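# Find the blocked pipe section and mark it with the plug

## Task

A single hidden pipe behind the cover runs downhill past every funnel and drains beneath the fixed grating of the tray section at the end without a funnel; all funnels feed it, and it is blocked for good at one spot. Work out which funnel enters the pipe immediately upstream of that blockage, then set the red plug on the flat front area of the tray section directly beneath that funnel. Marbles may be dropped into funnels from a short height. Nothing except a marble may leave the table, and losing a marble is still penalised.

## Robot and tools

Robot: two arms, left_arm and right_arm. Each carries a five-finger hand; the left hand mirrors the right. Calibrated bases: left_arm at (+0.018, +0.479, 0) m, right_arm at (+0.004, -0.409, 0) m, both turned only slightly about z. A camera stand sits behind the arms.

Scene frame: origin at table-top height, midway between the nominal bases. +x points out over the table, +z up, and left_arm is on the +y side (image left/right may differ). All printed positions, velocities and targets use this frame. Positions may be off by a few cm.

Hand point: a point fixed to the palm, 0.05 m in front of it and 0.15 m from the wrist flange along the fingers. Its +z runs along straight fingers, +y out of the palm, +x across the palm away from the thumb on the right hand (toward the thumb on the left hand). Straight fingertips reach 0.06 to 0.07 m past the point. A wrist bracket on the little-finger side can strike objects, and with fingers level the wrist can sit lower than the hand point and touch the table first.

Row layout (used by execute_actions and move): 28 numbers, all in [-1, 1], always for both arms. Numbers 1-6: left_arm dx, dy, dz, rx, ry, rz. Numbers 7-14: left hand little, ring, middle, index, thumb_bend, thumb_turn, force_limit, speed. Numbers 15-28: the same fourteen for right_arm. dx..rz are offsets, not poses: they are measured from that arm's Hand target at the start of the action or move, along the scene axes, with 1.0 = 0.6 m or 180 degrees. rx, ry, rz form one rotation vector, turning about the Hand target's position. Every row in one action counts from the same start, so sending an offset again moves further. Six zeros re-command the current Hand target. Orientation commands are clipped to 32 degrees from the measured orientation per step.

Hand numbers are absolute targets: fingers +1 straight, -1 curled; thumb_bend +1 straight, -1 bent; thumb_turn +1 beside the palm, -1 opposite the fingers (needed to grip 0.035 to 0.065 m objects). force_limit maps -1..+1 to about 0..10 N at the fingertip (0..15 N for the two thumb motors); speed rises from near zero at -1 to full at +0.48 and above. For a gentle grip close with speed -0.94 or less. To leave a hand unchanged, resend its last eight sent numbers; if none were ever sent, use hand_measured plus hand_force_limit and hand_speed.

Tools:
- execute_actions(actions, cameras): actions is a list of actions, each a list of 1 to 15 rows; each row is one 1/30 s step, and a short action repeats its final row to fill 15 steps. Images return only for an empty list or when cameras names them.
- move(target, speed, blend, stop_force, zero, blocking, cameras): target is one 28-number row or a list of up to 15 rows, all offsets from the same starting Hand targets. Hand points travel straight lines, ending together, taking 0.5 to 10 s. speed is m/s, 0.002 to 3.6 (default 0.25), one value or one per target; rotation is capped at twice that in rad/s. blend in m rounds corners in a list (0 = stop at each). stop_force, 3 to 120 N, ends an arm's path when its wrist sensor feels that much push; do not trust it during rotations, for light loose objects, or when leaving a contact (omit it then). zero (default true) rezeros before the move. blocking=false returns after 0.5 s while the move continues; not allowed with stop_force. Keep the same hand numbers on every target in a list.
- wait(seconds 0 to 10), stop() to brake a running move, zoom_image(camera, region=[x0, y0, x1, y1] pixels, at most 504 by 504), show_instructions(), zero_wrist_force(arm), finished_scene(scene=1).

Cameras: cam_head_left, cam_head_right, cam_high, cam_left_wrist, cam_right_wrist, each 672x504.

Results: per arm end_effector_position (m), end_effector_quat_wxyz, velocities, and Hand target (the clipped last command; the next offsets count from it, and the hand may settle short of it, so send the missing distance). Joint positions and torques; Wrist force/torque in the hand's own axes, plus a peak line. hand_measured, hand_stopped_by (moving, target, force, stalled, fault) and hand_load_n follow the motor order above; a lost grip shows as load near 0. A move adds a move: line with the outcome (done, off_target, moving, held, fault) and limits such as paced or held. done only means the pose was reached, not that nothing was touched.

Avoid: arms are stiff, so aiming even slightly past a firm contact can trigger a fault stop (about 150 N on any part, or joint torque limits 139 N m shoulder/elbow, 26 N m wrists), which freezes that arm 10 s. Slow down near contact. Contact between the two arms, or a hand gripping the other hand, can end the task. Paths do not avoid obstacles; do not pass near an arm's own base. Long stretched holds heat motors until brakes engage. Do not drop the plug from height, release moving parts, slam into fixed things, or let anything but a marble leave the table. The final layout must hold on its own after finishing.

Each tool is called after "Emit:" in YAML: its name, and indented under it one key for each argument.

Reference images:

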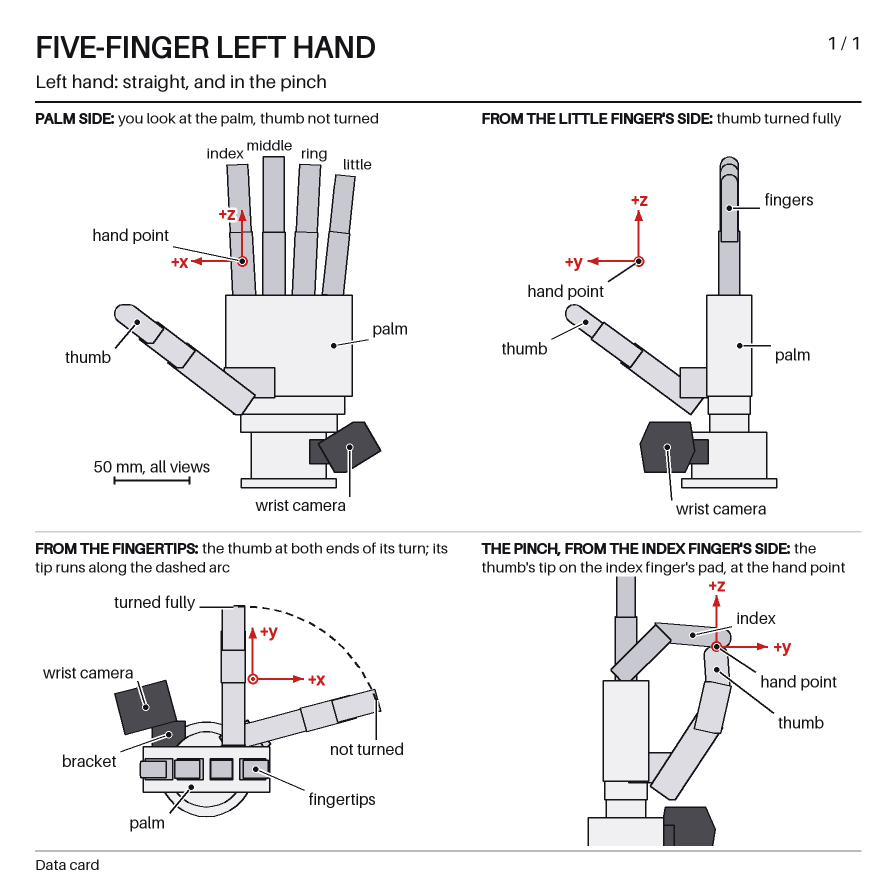

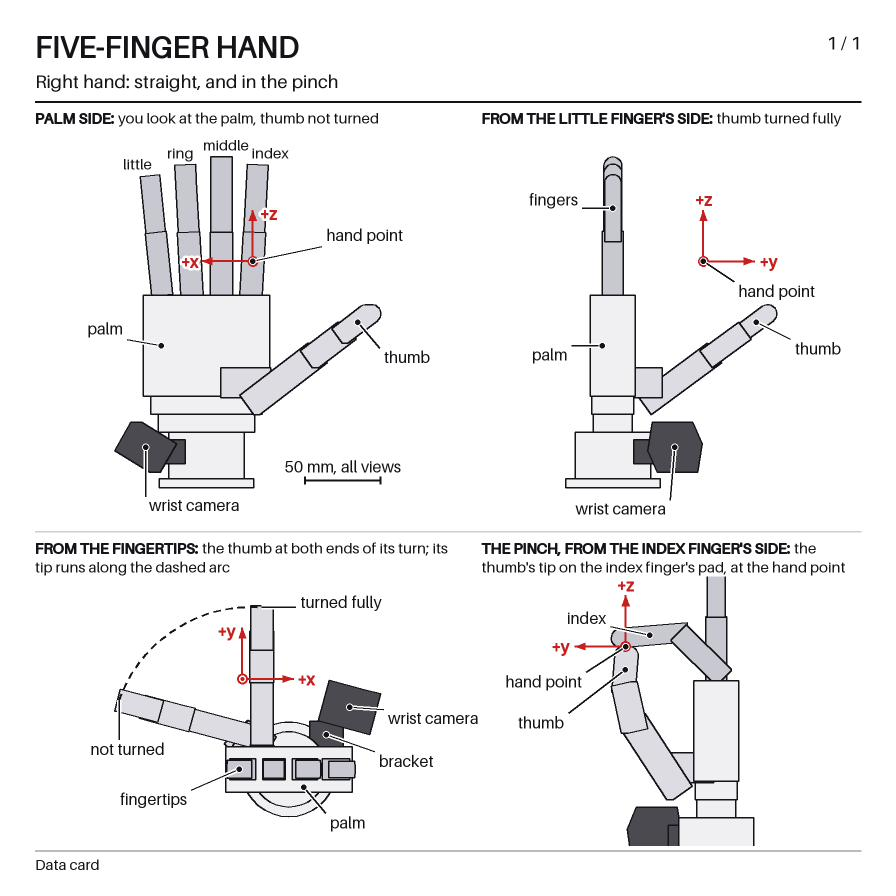

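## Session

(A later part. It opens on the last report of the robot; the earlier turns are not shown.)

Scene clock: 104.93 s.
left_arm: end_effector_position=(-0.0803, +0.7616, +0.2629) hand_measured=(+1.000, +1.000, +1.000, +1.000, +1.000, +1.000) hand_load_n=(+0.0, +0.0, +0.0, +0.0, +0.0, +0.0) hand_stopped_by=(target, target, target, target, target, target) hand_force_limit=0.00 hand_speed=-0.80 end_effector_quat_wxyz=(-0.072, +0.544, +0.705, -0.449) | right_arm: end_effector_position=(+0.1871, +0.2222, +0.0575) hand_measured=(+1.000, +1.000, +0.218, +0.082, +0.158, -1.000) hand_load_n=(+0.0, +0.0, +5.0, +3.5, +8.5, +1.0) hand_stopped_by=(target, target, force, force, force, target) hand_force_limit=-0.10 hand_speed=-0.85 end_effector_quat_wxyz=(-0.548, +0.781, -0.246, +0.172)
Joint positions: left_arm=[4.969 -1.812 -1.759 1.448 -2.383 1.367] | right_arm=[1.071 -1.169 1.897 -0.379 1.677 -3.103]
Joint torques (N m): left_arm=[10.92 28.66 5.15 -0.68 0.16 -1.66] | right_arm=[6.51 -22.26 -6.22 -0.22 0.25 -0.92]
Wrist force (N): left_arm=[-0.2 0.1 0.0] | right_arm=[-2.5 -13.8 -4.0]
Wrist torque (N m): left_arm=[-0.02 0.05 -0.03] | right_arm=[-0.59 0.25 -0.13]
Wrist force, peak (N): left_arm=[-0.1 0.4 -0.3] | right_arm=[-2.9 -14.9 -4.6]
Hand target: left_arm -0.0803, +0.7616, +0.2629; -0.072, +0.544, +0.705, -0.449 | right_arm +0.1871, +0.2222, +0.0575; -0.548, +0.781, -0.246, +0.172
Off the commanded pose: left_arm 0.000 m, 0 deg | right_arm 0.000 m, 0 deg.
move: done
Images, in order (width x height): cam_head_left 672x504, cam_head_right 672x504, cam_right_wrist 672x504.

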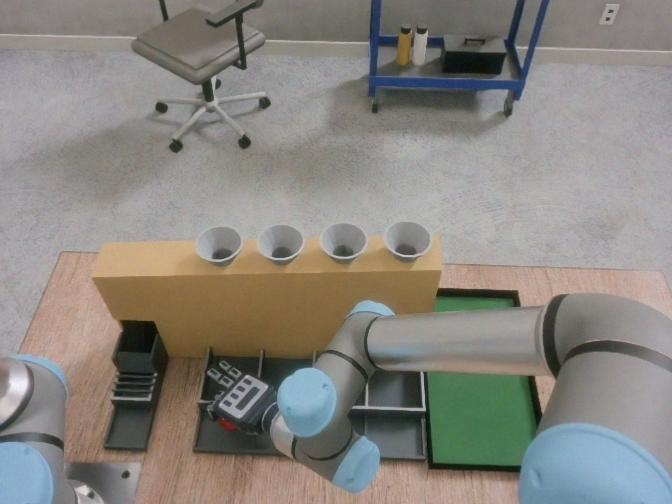

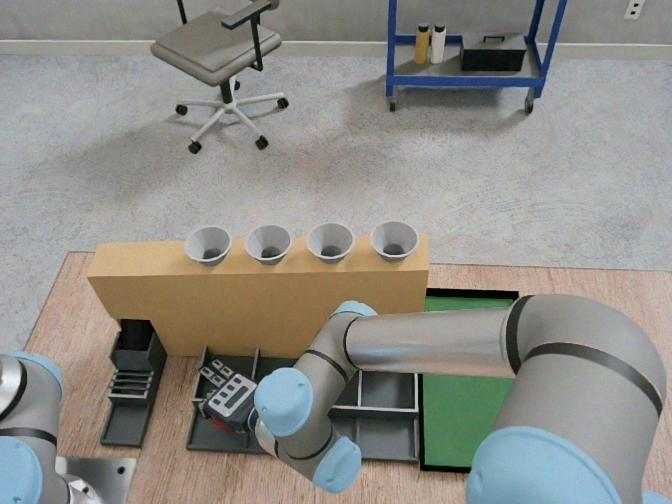

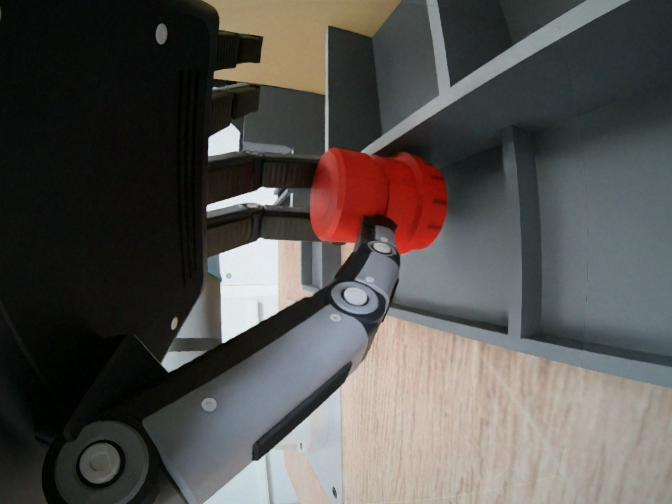

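Emit:
move:
  target: [0, 0, 0, 0, 0, 0, 1, 1, 1, 1, 1, 1, 0, -0.8, 0, 0, 0.001, 0, 0, 0, 1, 1, -0.1, -0.1, -0.2, -1, -0.1, -0.85]
  speed: 0.02

Emit:
execute_actions:
  actions:
    - [[0, 0, 0, 0, 0, 0, 1, 1, 1, 1, 1, 1, 0, -0.8, 0, 0, 0, 0, 0, 0, 1, 1, 0.4, 0.35, 0.4, -1, -0.1, -0.6]]
    - [[0, 0, 0, 0, 0, 0, 1, 1, 1, 1, 1, 1, 0, -0.8, 0, 0, 0, 0, 0, 0, 1, 1, 0.4, 0.35, 0.4, -1, -0.1, -0.6]]
  cameras: ["cam_head_left", "cam_head_right", "cam_right_wrist"]

Emit:
zoom_image:
  camera: "cam_right_wrist"
  region: [280, 120, 500, 300]

Scene clock: 106.10 s.
left_arm: end_effector_position=(-0.0803, +0.7616, +0.2629) hand_measured=(+1.000, +1.000, +1.000, +1.000, +1.000, +1.000) hand_load_n=(+0.0, +0.0, +0.0, -0.5, +0.0, +0.0) hand_stopped_by=(target, target, target, target, target, target) hand_force_limit=0.00 hand_speed=-0.80 end_effector_quat_wxyz=(-0.072, +0.544, +0.705, -0.449) | right_arm: end_effector_position=(+0.1871, +0.2221, +0.0581) hand_measured=(+1.000, +1.000, +0.218, +0.082, +0.158, -1.000) hand_load_n=(+0.0, +0.0, +6.0, +3.5, +8.5, +0.5) hand_stopped_by=(target, target, force, force, force, target) hand_force_limit=-0.10 hand_speed=-0.85 end_effector_quat_wxyz=(-0.548, +0.781, -0.246, +0.172)
Joint positions: left_arm=[4.969 -1.812 -1.759 1.448 -2.383 1.367] | right_arm=[1.071 -1.17 1.896 -0.377 1.677 -3.103]
Joint torques (N m): left_arm=[10.69 29.71 4.79 -0.82 0.33 -1.92] | right_arm=[6.45 -37.45 -25.8 1.43 0.26 -1.12]
Wrist force (N): left_arm=[-0.3 0.1 0.1] | right_arm=[-1.7 -8.2 -0.1]
Wrist torque (N m): left_arm=[-0.03 0.07 -0.03] | right_arm=[-0.54 0.14 0.03]
Wrist force, peak (N): left_arm=[-0.1 0.5 0.0] | right_arm=[-2.6 -16.0 -4.3]
Hand target: left_arm -0.0803, +0.7616, +0.2629; -0.072, +0.544, +0.705, -0.449 | right_arm +0.1871, +0.2222, +0.0581; -0.548, +0.781, -0.246, +0.172
Off the commanded pose: left_arm 0.000 m, 0 deg | right_arm 0.000 m, 0 deg.
move: done

Scene clock: 107.30 s.
left_arm: end_effector_position=(-0.0803, +0.7616, +0.2629) hand_measured=(+1.000, +1.000, +1.000, +1.000, +1.000, +1.000) hand_load_n=(+0.0, +0.0, +0.0, +0.0, +0.0, +0.0) hand_stopped_by=(target, target, target, target, target, target) hand_force_limit=0.00 hand_speed=-0.80 end_effector_quat_wxyz=(-0.072, +0.544, +0.705, -0.449) | right_arm: end_effector_position=(+0.1871, +0.2222, +0.0581) hand_measured=(+1.000, +1.000, +0.400, +0.350, +0.400, -1.000) hand_load_n=(+0.0, +0.0, +0.0, +0.0, +0.0, +0.5) hand_stopped_by=(target, target, target, target, target, target) hand_force_limit=-0.10 hand_speed=-0.60 end_effector_quat_wxyz=(-0.548, +0.781, -0.246, +0.172)
Joint positions: left_arm=[4.969 -1.812 -1.759 1.448 -2.383 1.367] | right_arm=[1.071 -1.17 1.896 -0.377 1.677 -3.103]
Joint torques (N m): left_arm=[11.27 30.36 5.7 -0.87 0.42 -1.72] | right_arm=[6.2 -38.45 -27.2 -2.39 0.19 -1.26]
Wrist force (N): left_arm=[0.2 -0.2 0.2] | right_arm=[-1.5 -4.3 2.1]
Wrist torque (N m): left_arm=[-0.06 0.02 0.01] | right_arm=[-0.53 0.10 0.14]
Wrist force, peak (N): left_arm=[0.0 0.5 0.1] | right_arm=[-2.3 -9.6 -0.8]
Hand target: left_arm -0.0803, +0.7616, +0.2629; -0.072, +0.544, +0.705, -0.449 | right_arm +0.1871, +0.2222, +0.0581; -0.548, +0.781, -0.246, +0.172
Off the commanded pose: left_arm 0.000 m, 0 deg | right_arm 0.000 m, 0 deg.
Images, in order (width x height): cam_head_left 672x504, cam_head_right 672x504, cam_right_wrist 672x504.

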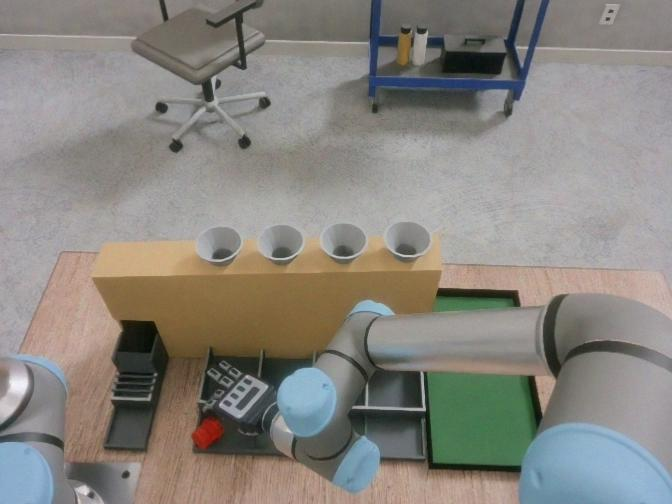

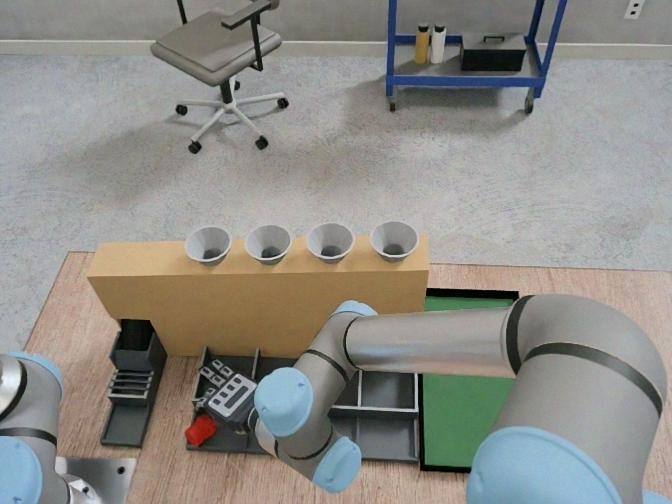

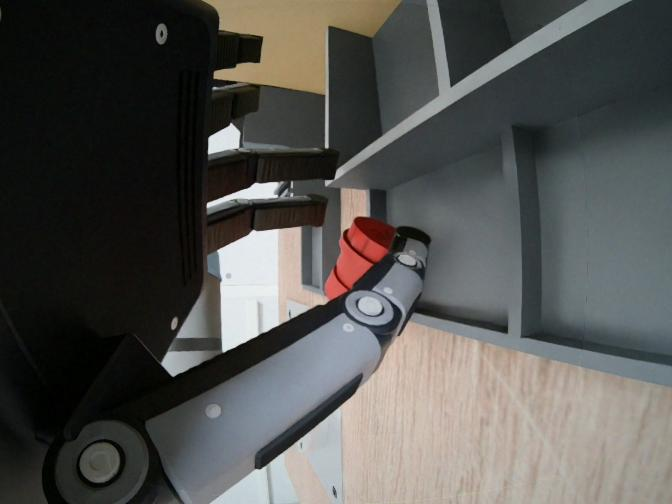

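Scaled by 2.291 from the camera's 672x504 image, which has a finer 960x720 frame.

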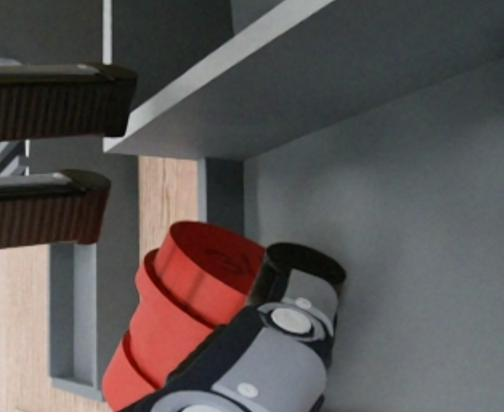

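Emit:
zoom_image:
  camera: "cam_head_left"
  region: [170, 370, 270, 470]

Emit:
zoom_image:
  camera: "cam_head_right"
  region: [170, 370, 270, 470]

Scaled by 5.040 from the camera's 672x504 image, which has a finer 960x720 frame.

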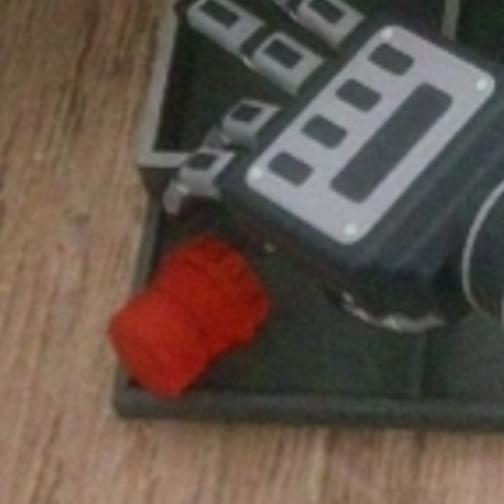

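Scaled by 5.040 from the camera's 672x504 image, which has a finer 960x720 frame.

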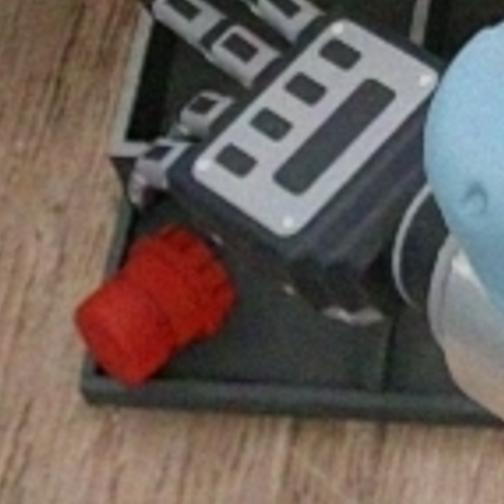

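Emit:
move:
  target: [0, 0, 0, 0, 0, 0, 1, 1, 1, 1, 1, 1, 0, -0.8, 0, 0, 0.1, 0, 0, 0, 1, 1, 0.6, 0.6, 0.5, -1, -0.1, -0.2]
  speed: 0.15
  cameras: ["cam_head_left", "cam_head_right", "cam_right_wrist"]

Emit:
zoom_image:
  camera: "cam_right_wrist"
  region: [300, 100, 600, 400]

Emit:
zoom_image:
  camera: "cam_head_left"
  region: [170, 370, 270, 470]

Scene clock: 109.77 s.
left_arm: end_effector_position=(-0.0803, +0.7616, +0.2629) hand_measured=(+1.000, +1.000, +1.000, +1.000, +1.000, +1.000) hand_load_n=(-0.5, +0.0, +0.0, +0.0, -0.5, +0.0) hand_stopped_by=(target, target, target, target, target, target) hand_force_limit=0.00 hand_speed=-0.80 end_effector_quat_wxyz=(-0.072, +0.544, +0.705, -0.449) | right_arm: end_effector_position=(+0.1871, +0.2222, +0.1181) hand_measured=(+1.000, +1.000, +0.600, +0.600, +0.500, -1.000) hand_load_n=(+0.0, +0.0, +0.0, +0.0, +0.0, +0.0) hand_stopped_by=(target, target, target, target, target, target) hand_force_limit=-0.10 hand_speed=-0.20 end_effector_quat_wxyz=(-0.548, +0.781, -0.246, +0.172)
Joint positions: left_arm=[4.969 -1.812 -1.759 1.448 -2.383 1.367] | right_arm=[1.071 -1.26 1.836 -0.227 1.677 -3.103]
Joint torques (N m): left_arm=[11.13 28.92 5.73 -0.63 0.27 -1.54] | right_arm=[4.95 -36.26 -19.4 1.48 0.86 -0.9]
Wrist force (N): left_arm=[-0.3 0.1 -0.1] | right_arm=[-1.5 -4.2 2.1]
Wrist torque (N m): left_arm=[-0.02 0.07 -0.03] | right_arm=[-0.52 0.11 0.13]
Wrist force, peak (N): left_arm=[0.5 0.0 -0.2] | right_arm=[-1.7 -6.0 1.6]
Hand target: left_arm -0.0803, +0.7616, +0.2629; -0.072, +0.544, +0.705, -0.449 | right_arm +0.1871, +0.2222, +0.1181; -0.548, +0.781, -0.246, +0.172
Off the commanded pose: left_arm 0.000 m, 0 deg | right_arm 0.000 m, 0 deg.
move: done
Images, in order (width x height): cam_head_left 672x504, cam_head_right 672x504, cam_right_wrist 672x504.

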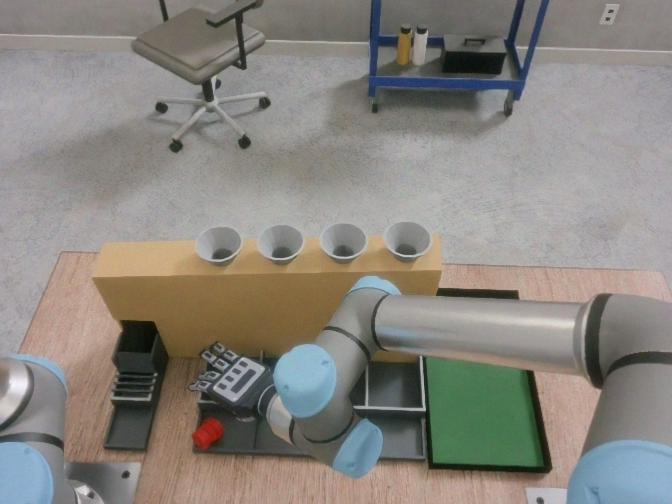

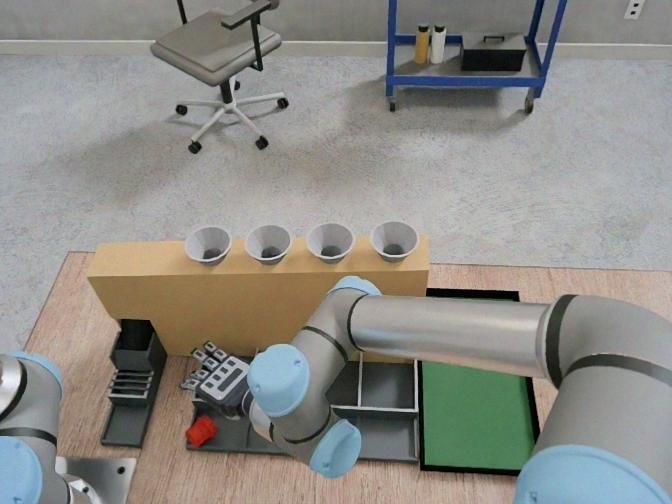

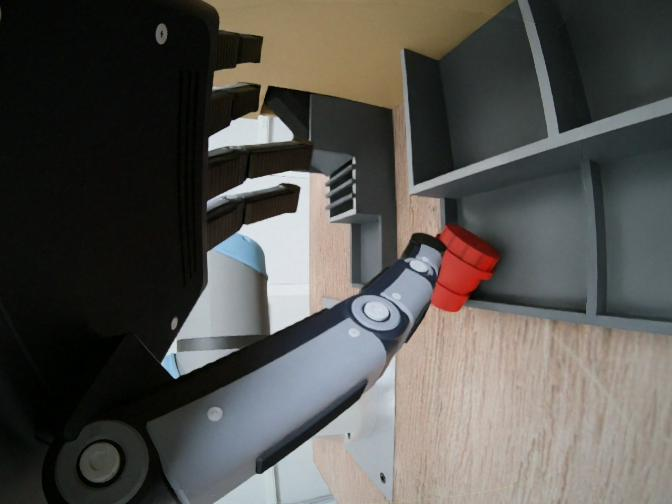

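Scaled by 1.680 from the camera's 672x504 image, which has a finer 960x720 frame.

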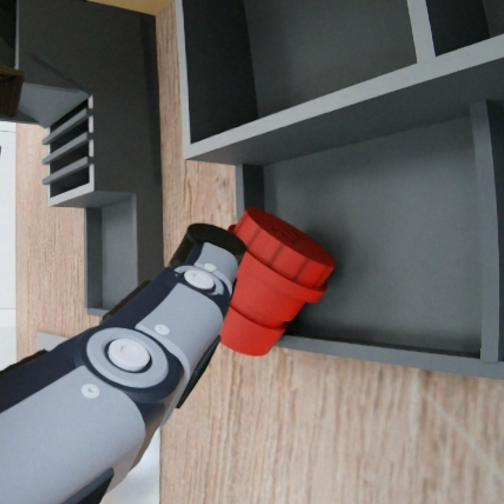

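Scaled by 5.040 from the camera's 672x504 image, which has a finer 960x720 frame.

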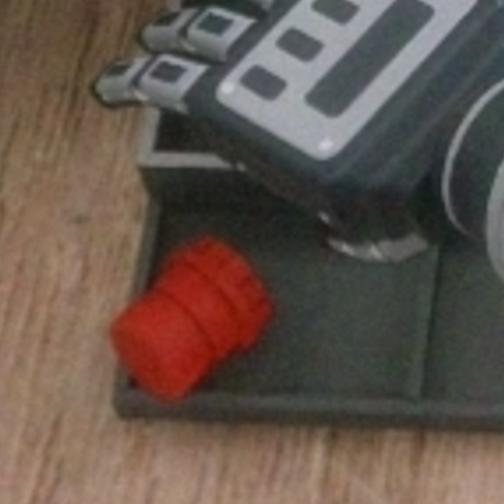

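Emit:
move:
  target: [0, 0, 0, 0, 0, 0, 1, 1, 1, 1, 1, 1, 0, -0.8, -0.029, 0.05, -0.055, -0.1595, -0.2275, 0, 1, 1, 1, 0.6, 0.5, -1, -0.4, 0.2]
  speed: 0.2
  cameras: ["all"]

Emit:
zoom_image:
  camera: "cam_right_wrist"
  region: [300, 100, 600, 400]

Emit:
zoom_image:
  camera: "cam_head_left"
  region: [150, 350, 290, 490]

Scene clock: 115.00 s.
left_arm: end_effector_position=(-0.0803, +0.7616, +0.2629) hand_measured=(+1.000, +1.000, +1.000, +1.000, +1.000, +1.000) hand_load_n=(-0.5, +0.0, +0.0, +0.0, +0.0, +0.0) hand_stopped_by=(target, target, target, target, target, target) hand_force_limit=0.00 hand_speed=-0.80 end_effector_quat_wxyz=(-0.072, +0.544, +0.705, -0.449) | right_arm: end_effector_position=(+0.1697, +0.2522, +0.0851) hand_measured=(+1.000, +1.000, +1.000, +0.600, +0.500, -1.000) hand_load_n=(+0.0, -0.5, +0.0, +0.0, +0.0, +0.0) hand_stopped_by=(target, target, target, target, target, target) hand_force_limit=-0.40 hand_speed=0.20 end_effector_quat_wxyz=(-0.392, +0.781, +0.009, +0.486)
Joint positions: left_arm=[4.969 -1.812 -1.759 1.448 -2.383 1.367] | right_arm=[1.373 -1.007 1.621 -0.33 2.237 -3.866]
Joint torques (N m): left_arm=[10.25 30.03 5.88 -0.68 0.5 -1.48] | right_arm=[-8.43 -39.87 -10.51 0.57 -0.25 -1.8]
Wrist force (N): left_arm=[0.0 0.2 0.0] | right_arm=[0.1 -3.3 2.1]
Wrist torque (N m): left_arm=[0.00 0.03 -0.02] | right_arm=[-0.43 0.01 0.09]
Wrist force, peak (N): left_arm=[-0.4 0.2 0.4] | right_arm=[-1.8 -4.4 2.0]
Hand target: left_arm -0.0803, +0.7616, +0.2629; -0.072, +0.544, +0.705, -0.449 | right_arm +0.1697, +0.2522, +0.0851; -0.392, +0.781, +0.009, +0.486
Off the commanded pose: left_arm 0.000 m, 0 deg | right_arm 0.000 m, 0 deg.
move: done

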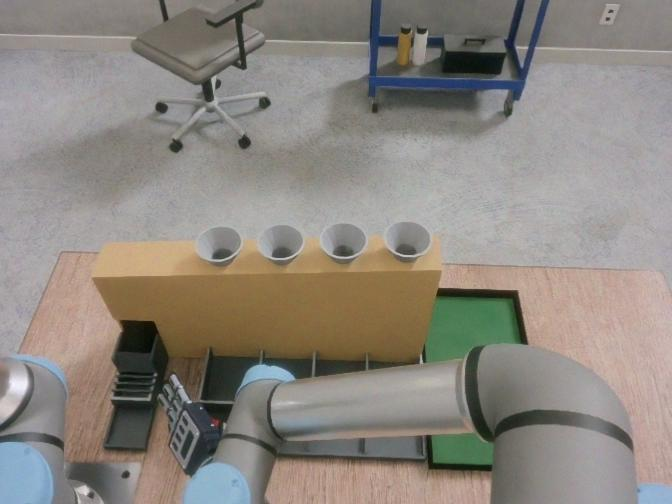

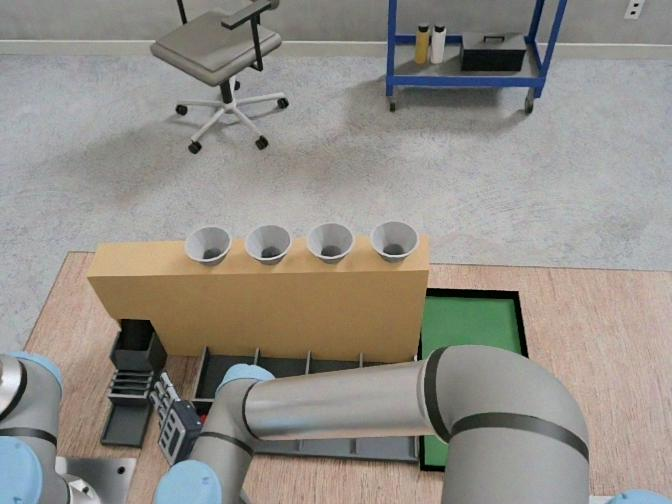

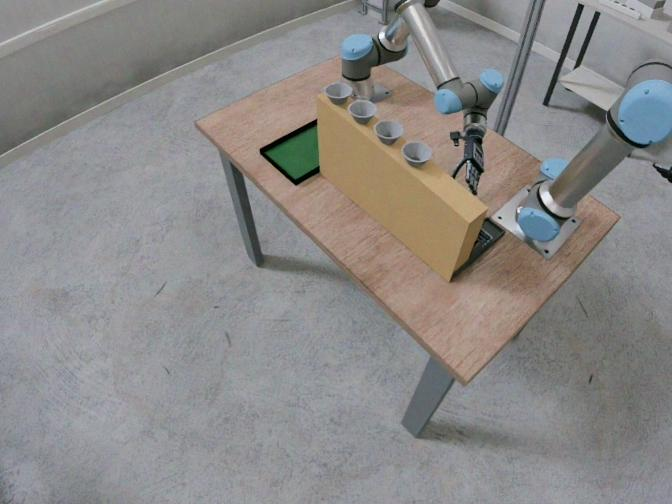

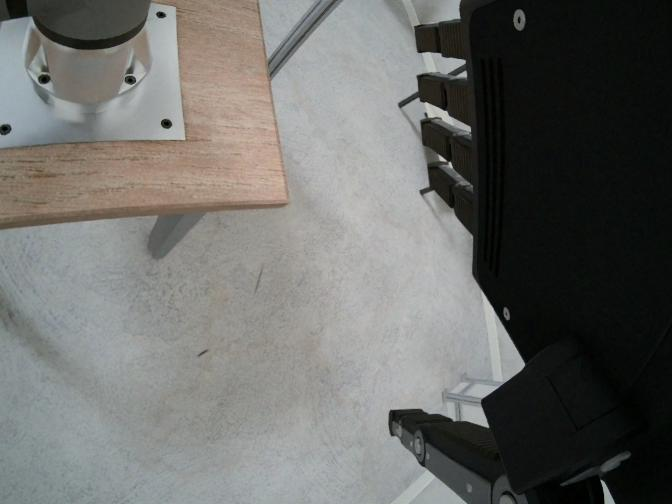

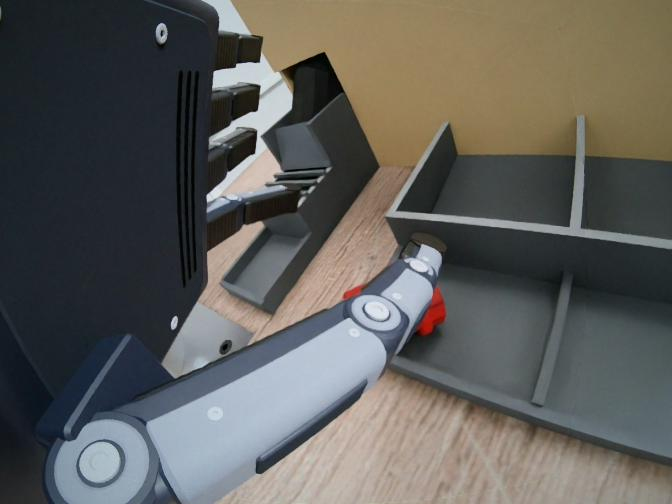

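Scaled by 1.680 from the camera's 672x504 image, which has a finer 960x720 frame.

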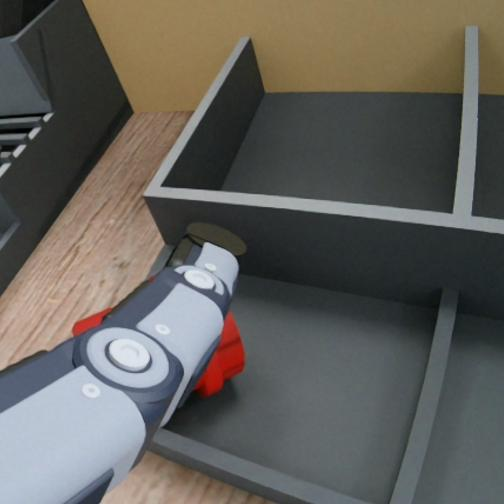

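Scaled by 3.600 from the camera's 672x504 image, which has a finer 960x720 frame.

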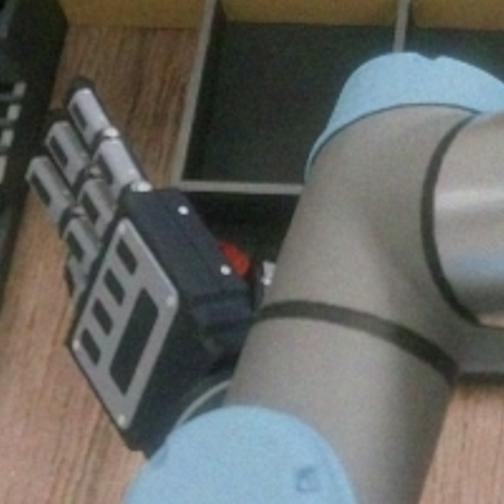

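Emit:
execute_actions:
  actions:
    - [[0, 0, 0, 0, 0, 0, 1, 1, 1, 1, 1, 1, 0, -0.8, 0, 0, 0, 0, 0, 0, 1, 1, 1, 0.6, 0.5, 0.3, -0.4, 0.48]]
    - [[0, 0, 0, 0, 0, 0, 1, 1, 1, 1, 1, 1, 0, -0.8, 0, 0, 0, 0, 0, 0, 1, 1, 1, 0.6, 0.5, 0.3, -0.4, 0.48]]
  cameras: ["cam_right_wrist"]

Emit:
zoom_image:
  camera: "cam_right_wrist"
  region: [300, 150, 560, 410]

Scene clock: 116.83 s.
left_arm: end_effector_position=(-0.0803, +0.7616, +0.2629) hand_measured=(+1.000, +1.000, +1.000, +1.000, +1.000, +1.000) hand_load_n=(+0.0, +0.0, +0.0, +0.0, +0.0, +0.0) hand_stopped_by=(target, target, target, target, target, target) hand_force_limit=0.00 hand_speed=-0.80 end_effector_quat_wxyz=(-0.072, +0.544, +0.705, -0.449) | right_arm: end_effector_position=(+0.1697, +0.2521, +0.0851) hand_measured=(+1.000, +1.000, +1.000, +0.600, +0.500, +0.300) hand_load_n=(+0.0, +0.0, +0.0, +0.0, +0.0, +0.0) hand_stopped_by=(target, target, target, target, target, target) hand_force_limit=-0.40 hand_speed=0.48 end_effector_quat_wxyz=(-0.392, +0.781, +0.009, +0.486)
Joint positions: left_arm=[4.969 -1.812 -1.759 1.448 -2.383 1.367] | right_arm=[1.373 -1.007 1.621 -0.33 2.237 -3.866]
Joint torques (N m): left_arm=[11.86 31.34 5.08 -0.79 0.21 -1.6] | right_arm=[-9.89 -38.84 -10.95 -1.87 2.08 -0.88]
Wrist force (N): left_arm=[0.0 -0.2 0.0] | right_arm=[0.2 -3.1 2.2]
Wrist torque (N m): left_arm=[-0.06 0.03 -0.01] | right_arm=[-0.42 0.00 0.13]
Wrist force, peak (N): left_arm=[-0.4 0.1 -0.2] | right_arm=[0.1 -3.4 2.0]
Hand target: left_arm -0.0803, +0.7616, +0.2629; -0.072, +0.544, +0.705, -0.449 | right_arm +0.1697, +0.2522, +0.0851; -0.392, +0.781, +0.009, +0.486
Off the commanded pose: left_arm 0.000 m, 0 deg | right_arm 0.000 m, 0 deg.
Images, in order (width x height): cam_right_wrist 672x504.

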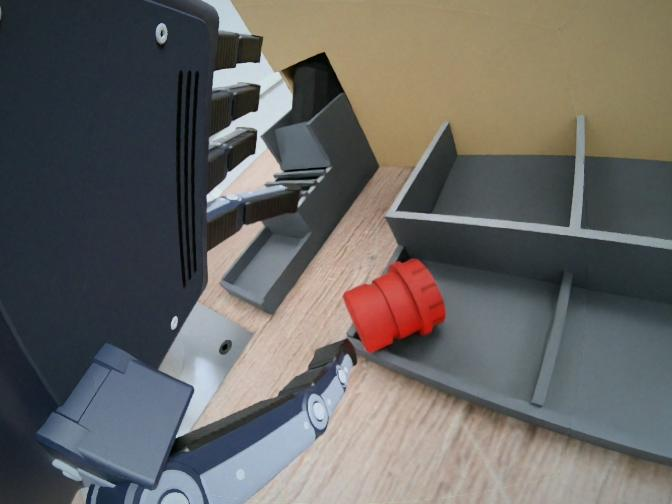

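Scaled by 1.938 from the camera's 672x504 image, which has a finer 960x720 frame.

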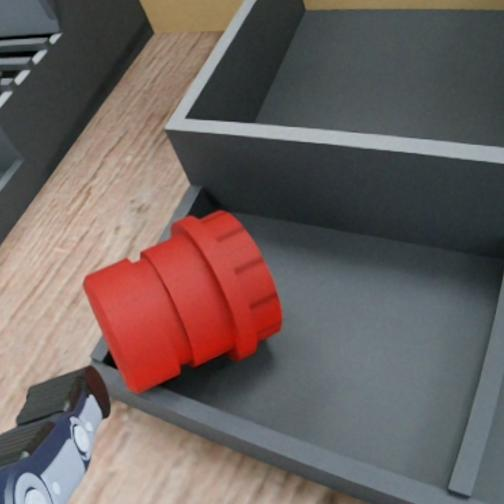

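Emit:
move:
  target:
    - [0, 0, 0, 0, 0, 0, 1, 1, 1, 1, 1, 1, 0, -0.8, 0, 0, 0.01, 0, 0, 0, 1, 1, 1, 0.6, 0.5, -1, -0.4, 0.48]
    - [0, 0, 0, 0, 0, 0, 1, 1, 1, 1, 1, 1, 0, -0.8, 0.005, 0.01, -0.058, 0, 0, 0, 1, 1, 1, 0.6, 0.5, -1, -0.4, 0.48]
  speed: 0.12
  cameras: ["cam_right_wrist"]

Emit:
zoom_image:
  camera: "cam_right_wrist"
  region: [200, 100, 560, 410]

Scene clock: 119.20 s.
left_arm: end_effector_position=(-0.0803, +0.7616, +0.2629) hand_measured=(+1.000, +1.000, +1.000, +1.000, +1.000, +1.000) hand_load_n=(+0.0, -0.5, +0.0, +0.0, +0.0, +0.0) hand_stopped_by=(target, target, target, target, target, target) hand_force_limit=0.00 hand_speed=-0.80 end_effector_quat_wxyz=(-0.072, +0.544, +0.705, -0.449) | right_arm: end_effector_position=(+0.1728, +0.2581, +0.0503) hand_measured=(+1.000, +1.000, +1.000, +0.600, +0.500, -1.000) hand_load_n=(+0.0, -0.5, -0.5, +0.0, +0.0, +0.0) hand_stopped_by=(target, target, target, target, target, target) hand_force_limit=-0.40 hand_speed=0.48 end_effector_quat_wxyz=(-0.392, +0.781, +0.009, +0.486)
Joint positions: left_arm=[4.969 -1.812 -1.759 1.448 -2.383 1.367] | right_arm=[1.37 -0.947 1.625 -0.396 2.233 -3.868]
Joint torques (N m): left_arm=[11.91 29.93 6.22 -0.64 0.28 -1.16] | right_arm=[2.9 -38.65 -27.26 -0.91 -0.11 -1.24]
Wrist force (N): left_arm=[-0.2 0.0 0.0] | right_arm=[0.4 -3.3 1.9]
Wrist torque (N m): left_arm=[-0.01 0.05 -0.03] | right_arm=[-0.43 -0.03 0.21]
Wrist force, peak (N): left_arm=[-0.2 0.3 0.4] | right_arm=[1.0 -4.3 1.6]
Hand target: left_arm -0.0803, +0.7616, +0.2629; -0.072, +0.544, +0.705, -0.449 | right_arm +0.1727, +0.2582, +0.0503; -0.392, +0.781, +0.009, +0.486
Off the commanded pose: left_arm 0.000 m, 0 deg | right_arm 0.000 m, 0 deg.
move: done
Images, in order (width x height): cam_right_wrist 672x504.

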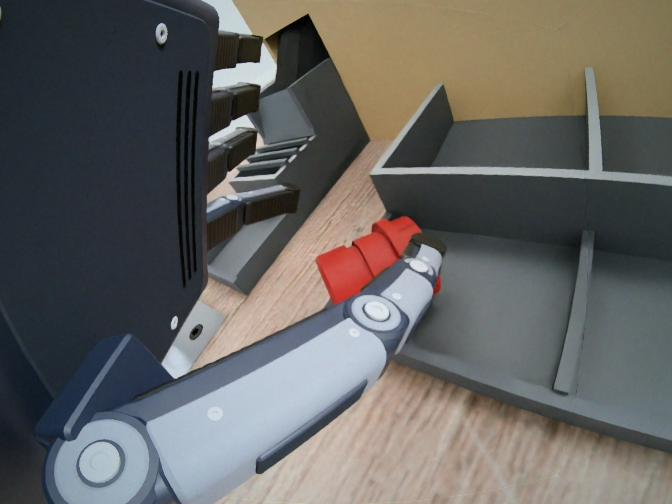

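Scaled by 1.400 from the camera's 672x504 image, which has a finer 960x720 frame.

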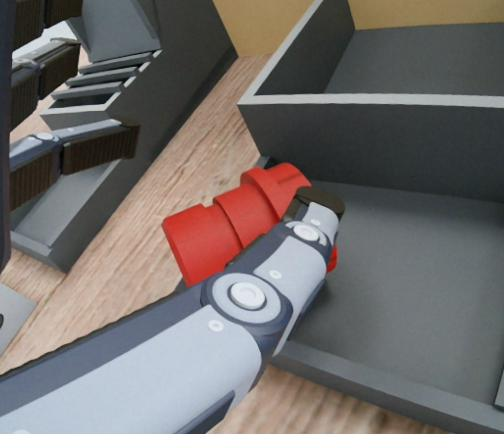

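Emit:
move:
  target:
    - [0, 0, 0, 0, 0, 0, 1, 1, 1, 1, 1, 1, 0, -0.8, 0.0022, 0.005, -0.0438, 0, 0, 0, 1, 1, 1, 0.6, 0.5, -1, -0.4, 0.48]
  speed: 0.06
  stop_force: 4
  cameras: ["cam_right_wrist"]

Emit:
zoom_image:
  camera: "cam_right_wrist"
  region: [200, 100, 560, 410]

Scene clock: 121.10 s.
left_arm: end_effector_position=(-0.0803, +0.7616, +0.2629) hand_measured=(+1.000, +1.000, +1.000, +1.000, +1.000, +1.000) hand_load_n=(+0.0, +0.0, +0.0, +0.0, +0.0, -0.5) hand_stopped_by=(target, target, target, target, target, target) hand_force_limit=0.00 hand_speed=-0.80 end_effector_quat_wxyz=(-0.072, +0.544, +0.705, -0.449) | right_arm: end_effector_position=(+0.1741, +0.2611, +0.0240) hand_measured=(+1.000, +1.000, +1.000, +0.600, +0.500, -1.000) hand_load_n=(+0.0, -0.5, +0.0, +0.0, +0.0, +0.0) hand_stopped_by=(target, target, target, target, target, target) hand_force_limit=-0.40 hand_speed=0.48 end_effector_quat_wxyz=(-0.392, +0.781, +0.009, +0.486)
Joint positions: left_arm=[4.969 -1.812 -1.759 1.448 -2.383 1.367] | right_arm=[1.368 -0.901 1.629 -0.445 2.232 -3.868]
Joint torques (N m): left_arm=[10.11 29.17 5.83 -0.85 0.18 -1.41] | right_arm=[-4.8 -43.62 -27.43 -0.73 -0.66 -1.39]
Wrist force (N): left_arm=[0.0 0.0 0.2] | right_arm=[0.1 -3.1 2.0]
Wrist torque (N m): left_arm=[-0.05 0.03 -0.01] | right_arm=[-0.39 0.00 0.21]
Wrist force, peak (N): left_arm=[-0.3 0.0 0.4] | right_arm=[4.1 -5.6 -1.9]
Hand target: left_arm -0.0803, +0.7616, +0.2629; -0.072, +0.544, +0.705, -0.449 | right_arm +0.1740, +0.2612, +0.0240; -0.392, +0.781, +0.009, +0.486
Off the commanded pose: left_arm 0.000 m, 0 deg | right_arm 0.000 m, 0 deg.
move: done
Images, in order (width x height): cam_right_wrist 672x504.

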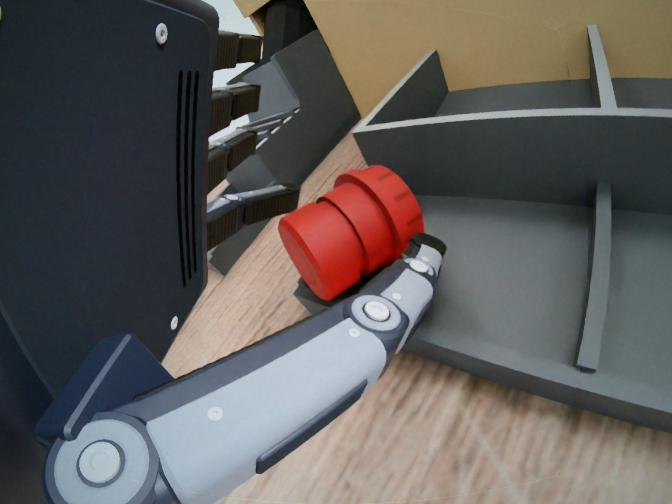

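Scaled by 1.400 from the camera's 672x504 image, which has a finer 960x720 frame.

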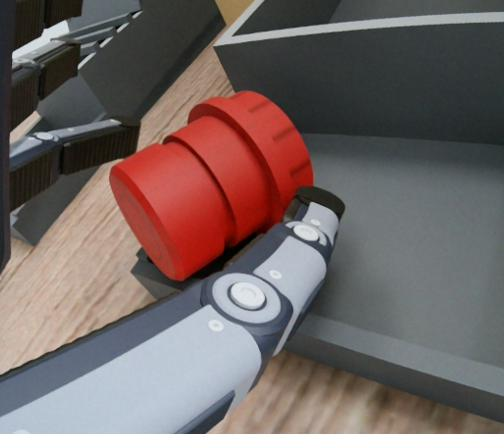

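Emit:
move:
  target:
    - [0, 0, 0, 0, 0, 0, 1, 1, 1, 1, 1, 1, 0, -0.8, -0.0148, -0.0095, -0.001, 0, 0, 0, 1, 1, 1, 0.6, 0.5, -1, -0.4, 0.48]
  speed: 0.06
  stop_force: 5

Emit:
execute_actions:
  actions:
    - [[0, 0, 0, 0, 0, 0, 1, 1, 1, 1, 1, 1, 0, -0.8, 0, 0, 0, 0, 0, 0, 1, 1, 1, 0.4, 0.35, -1, -0.7, -0.2]]
    - [[0, 0, 0, 0, 0, 0, 1, 1, 1, 1, 1, 1, 0, -0.8, 0, 0, 0, 0, 0, 0, 1, 1, 1, 0.4, 0.35, -1, -0.7, -0.2]]
  cameras: ["cam_right_wrist"]

Emit:
zoom_image:
  camera: "cam_right_wrist"
  region: [200, 100, 560, 410]

Scene clock: 123.17 s.
left_arm: end_effector_position=(-0.0803, +0.7616, +0.2629) hand_measured=(+1.000, +1.000, +1.000, +1.000, +1.000, +1.000) hand_load_n=(+0.0, +0.0, +0.0, +0.0, +0.0, +0.0) hand_stopped_by=(target, target, target, target, target, target) hand_force_limit=0.00 hand_speed=-0.80 end_effector_quat_wxyz=(-0.072, +0.544, +0.705, -0.449) | right_arm: end_effector_position=(+0.1652, +0.2555, +0.0234) hand_measured=(+1.000, +1.000, +1.000, +0.600, +0.500, -1.000) hand_load_n=(+0.0, +0.0, +0.0, +0.0, +0.0, +0.0) hand_stopped_by=(target, target, target, target, target, target) hand_force_limit=-0.40 hand_speed=0.48 end_effector_quat_wxyz=(-0.392, +0.781, +0.009, +0.486)
Joint positions: left_arm=[4.969 -1.812 -1.759 1.448 -2.383 1.367] | right_arm=[1.383 -0.909 1.646 -0.451 2.246 -3.863]
Joint torques (N m): left_arm=[9.87 29.93 6.37 -0.79 0.27 -1.36] | right_arm=[-10.31 -35 -28.01 1.5 -2.5 -1.42]
Wrist force (N): left_arm=[0.2 -0.1 0.3] | right_arm=[0.3 -3.2 1.8]
Wrist torque (N m): left_arm=[-0.07 0.00 0.00] | right_arm=[-0.39 -0.02 0.10]
Wrist force, peak (N): left_arm=[-0.1 0.6 0.1] | right_arm=[0.1 -3.4 2.1]
Hand target: left_arm -0.0803, +0.7616, +0.2629; -0.072, +0.544, +0.705, -0.449 | right_arm +0.1652, +0.2555, +0.0234; -0.392, +0.781, +0.009, +0.486
Off the commanded pose: left_arm 0.000 m, 0 deg | right_arm 0.000 m, 0 deg.
move: done

Scene clock: 124.37 s.
left_arm: end_effector_position=(-0.0803, +0.7616, +0.2629) hand_measured=(+1.000, +1.000, +1.000, +1.000, +1.000, +1.000) hand_load_n=(+0.0, +0.0, +0.0, +0.0, +0.0, +0.0) hand_stopped_by=(target, target, target, target, target, target) hand_force_limit=0.00 hand_speed=-0.80 end_effector_quat_wxyz=(-0.072, +0.544, +0.705, -0.449) | right_arm: end_effector_position=(+0.1652, +0.2555, +0.0234) hand_measured=(+1.000, +1.000, +1.000, +0.400, +0.350, -1.000) hand_load_n=(+0.0, +0.0, +0.0, +0.0, +0.0, +0.0) hand_stopped_by=(target, target, target, target, target, target) hand_force_limit=-0.70 hand_speed=-0.20 end_effector_quat_wxyz=(-0.392, +0.781, +0.009, +0.486)
Joint positions: left_arm=[4.969 -1.812 -1.759 1.448 -2.383 1.367] | right_arm=[1.383 -0.909 1.646 -0.451 2.246 -3.863]
Joint torques (N m): left_arm=[10.42 30.07 5.75 -0.69 0.38 -1.2] | right_arm=[-9.82 -35.75 -25.88 0.99 -2.01 -1.46]
Wrist force (N): left_arm=[-0.2 -0.4 0.0] | right_arm=[0.2 -3.3 2.0]
Wrist torque (N m): left_arm=[-0.07 0.05 -0.02] | right_arm=[-0.41 -0.01 0.08]
Wrist force, peak (N): left_arm=[-0.1 0.4 0.3] | right_arm=[0.2 -3.3 2.0]
Hand target: left_arm -0.0803, +0.7616, +0.2629; -0.072, +0.544, +0.705, -0.449 | right_arm +0.1652, +0.2555, +0.0234; -0.392, +0.781, +0.009, +0.486
Off the commanded pose: left_arm 0.000 m, 0 deg | right_arm 0.000 m, 0 deg.
Images, in order (width x height): cam_right_wrist 672x504.

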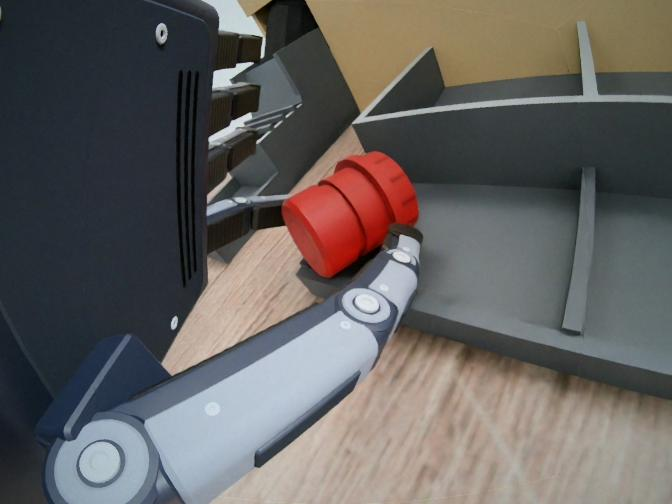

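Scaled by 1.400 from the camera's 672x504 image, which has a finer 960x720 frame.

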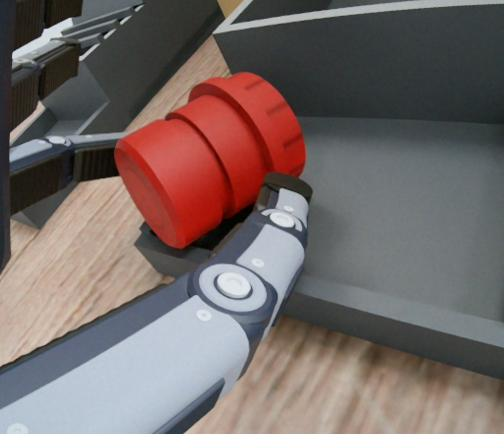

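Emit:
move:
  target:
    - [0, 0, 0, 0, 0, 0, 1, 1, 1, 1, 1, 1, 0, -0.8, -0.005, 0.009, -0.005, 0, 0, 0, 1, 1, 1, 0.4, 0.35, -1, -0.7, -0.2]
  speed: 0.04
  stop_force: 5

Emit:
execute_actions:
  actions:
    - [[0, 0, 0, 0, 0, 0, 1, 1, 1, 1, 1, 1, 0, -0.8, 0, 0, 0, 0, 0, 0, 1, 1, 1, 0.2, 0.2, -1, -0.6, -0.4]]
    - [[0, 0, 0, 0, 0, 0, 1, 1, 1, 1, 1, 1, 0, -0.8, 0, 0, 0, 0, 0, 0, 1, 1, 1, 0.2, 0.2, -1, -0.6, -0.4]]
    - [[0, 0, 0, 0, 0, 0, 1, 1, 1, 1, 1, 1, 0, -0.8, 0, 0, 0, 0, 0, 0, 1, 1, 1, -0.05, -0.1, -1, -0.6, -0.8]]
    - [[0, 0, 0, 0, 0, 0, 1, 1, 1, 1, 1, 1, 0, -0.8, 0, 0, 0, 0, 0, 0, 1, 1, 1, -0.05, -0.1, -1, -0.6, -0.8]]
    - [[0, 0, 0, 0, 0, 0, 1, 1, 1, 1, 1, 1, 0, -0.8, 0, 0, 0, 0, 0, 0, 1, 1, 1, -0.05, -0.1, -1, -0.6, -0.8]]
  cameras: ["cam_right_wrist"]

Emit:
zoom_image:
  camera: "cam_right_wrist"
  region: [200, 100, 560, 410]

Scene clock: 128.53 s.
left_arm: end_effector_position=(-0.0803, +0.7616, +0.2629) hand_measured=(+1.000, +1.000, +1.000, +1.000, +1.000, +1.000) hand_load_n=(+0.0, +0.0, +0.0, +0.0, +0.0, +0.0) hand_stopped_by=(target, target, target, target, target, target) hand_force_limit=0.00 hand_speed=-0.80 end_effector_quat_wxyz=(-0.072, +0.544, +0.705, -0.449) | right_arm: end_effector_position=(+0.1622, +0.2609, +0.0204) hand_measured=(+1.000, +1.000, +1.000, +0.400, +0.350, -1.000) hand_load_n=(+0.0, -0.5, +0.0, +0.0, +0.0, +0.5) hand_stopped_by=(target, target, target, target, target, target) hand_force_limit=-0.70 hand_speed=-0.20 end_effector_quat_wxyz=(-0.392, +0.781, +0.009, +0.486)
Joint positions: left_arm=[4.969 -1.812 -1.759 1.448 -2.383 1.367] | right_arm=[1.39 -0.894 1.627 -0.446 2.253 -3.86]
Joint torques (N m): left_arm=[9.6 30.46 5.89 -0.87 0.62 -1.28] | right_arm=[-10.01 -49.74 -8.97 -2.15 -2.52 -1.27]
Wrist force (N): left_arm=[-0.3 -0.2 0.0] | right_arm=[0.2 -3.2 2.0]
Wrist torque (N m): left_arm=[-0.06 0.07 -0.03] | right_arm=[-0.41 0.00 0.09]
Wrist force, peak (N): left_arm=[-0.4 0.1 0.5] | right_arm=[0.3 -3.3 2.0]
Hand target: left_arm -0.0803, +0.7616, +0.2629; -0.072, +0.544, +0.705, -0.449 | right_arm +0.1622, +0.2609, +0.0204; -0.392, +0.781, +0.009, +0.486
Off the commanded pose: left_arm 0.000 m, 0 deg | right_arm 0.000 m, 0 deg.
move: done

Scene clock: 131.23 s.
left_arm: end_effector_position=(-0.0803, +0.7616, +0.2629) hand_measured=(+1.000, +1.000, +1.000, +1.000, +1.000, +1.000) hand_load_n=(+0.0, +0.0, +0.0, +0.0, +0.0, +0.0) hand_stopped_by=(target, target, target, target, target, target) hand_force_limit=0.00 hand_speed=-0.80 end_effector_quat_wxyz=(-0.072, +0.544, +0.705, -0.449) | right_arm: end_effector_position=(+0.1622, +0.2608, +0.0204) hand_measured=(+1.000, +1.000, +1.000, +0.206, +0.166, -1.000) hand_load_n=(+0.0, +0.0, +0.0, +6.5, +3.0, -0.5) hand_stopped_by=(target, target, target, force, force, target) hand_force_limit=-0.60 hand_speed=-0.80 end_effector_quat_wxyz=(-0.392, +0.781, +0.009, +0.486)
Joint positions: left_arm=[4.969 -1.812 -1.759 1.448 -2.383 1.367] | right_arm=[1.39 -0.894 1.627 -0.446 2.253 -3.86]
Joint torques (N m): left_arm=[8.26 29.61 4.65 -0.69 0.42 -1.1] | right_arm=[-6.67 -40.29 -11.29 0.3 3.59 -1.48]
Wrist force (N): left_arm=[0.0 0.0 0.5] | right_arm=[0.3 -6.6 3.8]
Wrist torque (N m): left_arm=[-0.06 0.04 0.00] | right_arm=[-0.45 0.01 0.06]
Wrist force, peak (N): left_arm=[0.0 0.0 0.5] | right_arm=[-0.3 -7.6 6.3]
Hand target: left_arm -0.0803, +0.7616, +0.2629; -0.072, +0.544, +0.705, -0.449 | right_arm +0.1622, +0.2609, +0.0204; -0.392, +0.781, +0.009, +0.486
Off the commanded pose: left_arm 0.000 m, 0 deg | right_arm 0.000 m, 0 deg.
Images, in order (width x height): cam_right_wrist 672x504.

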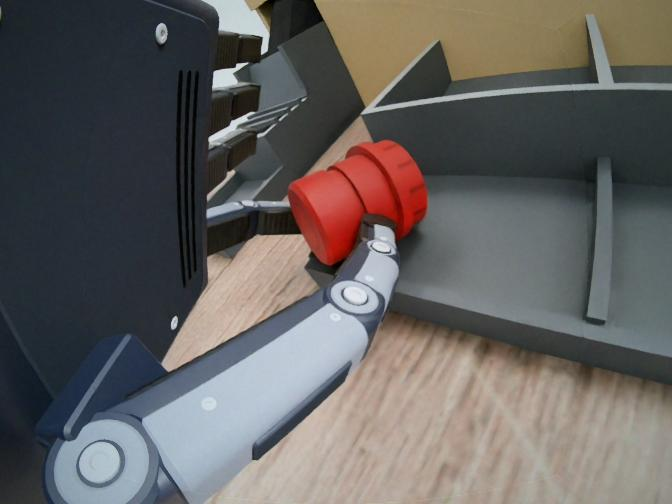

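Scaled by 1.400 from the camera's 672x504 image, which has a finer 960x720 frame.

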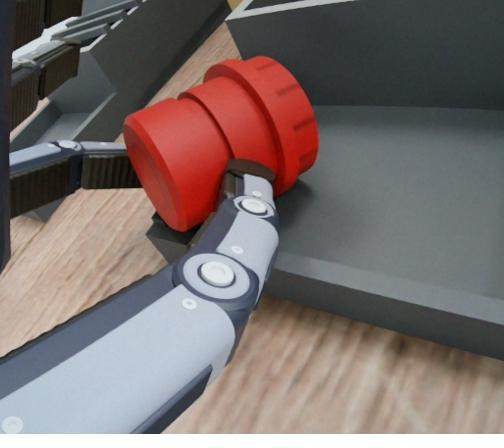

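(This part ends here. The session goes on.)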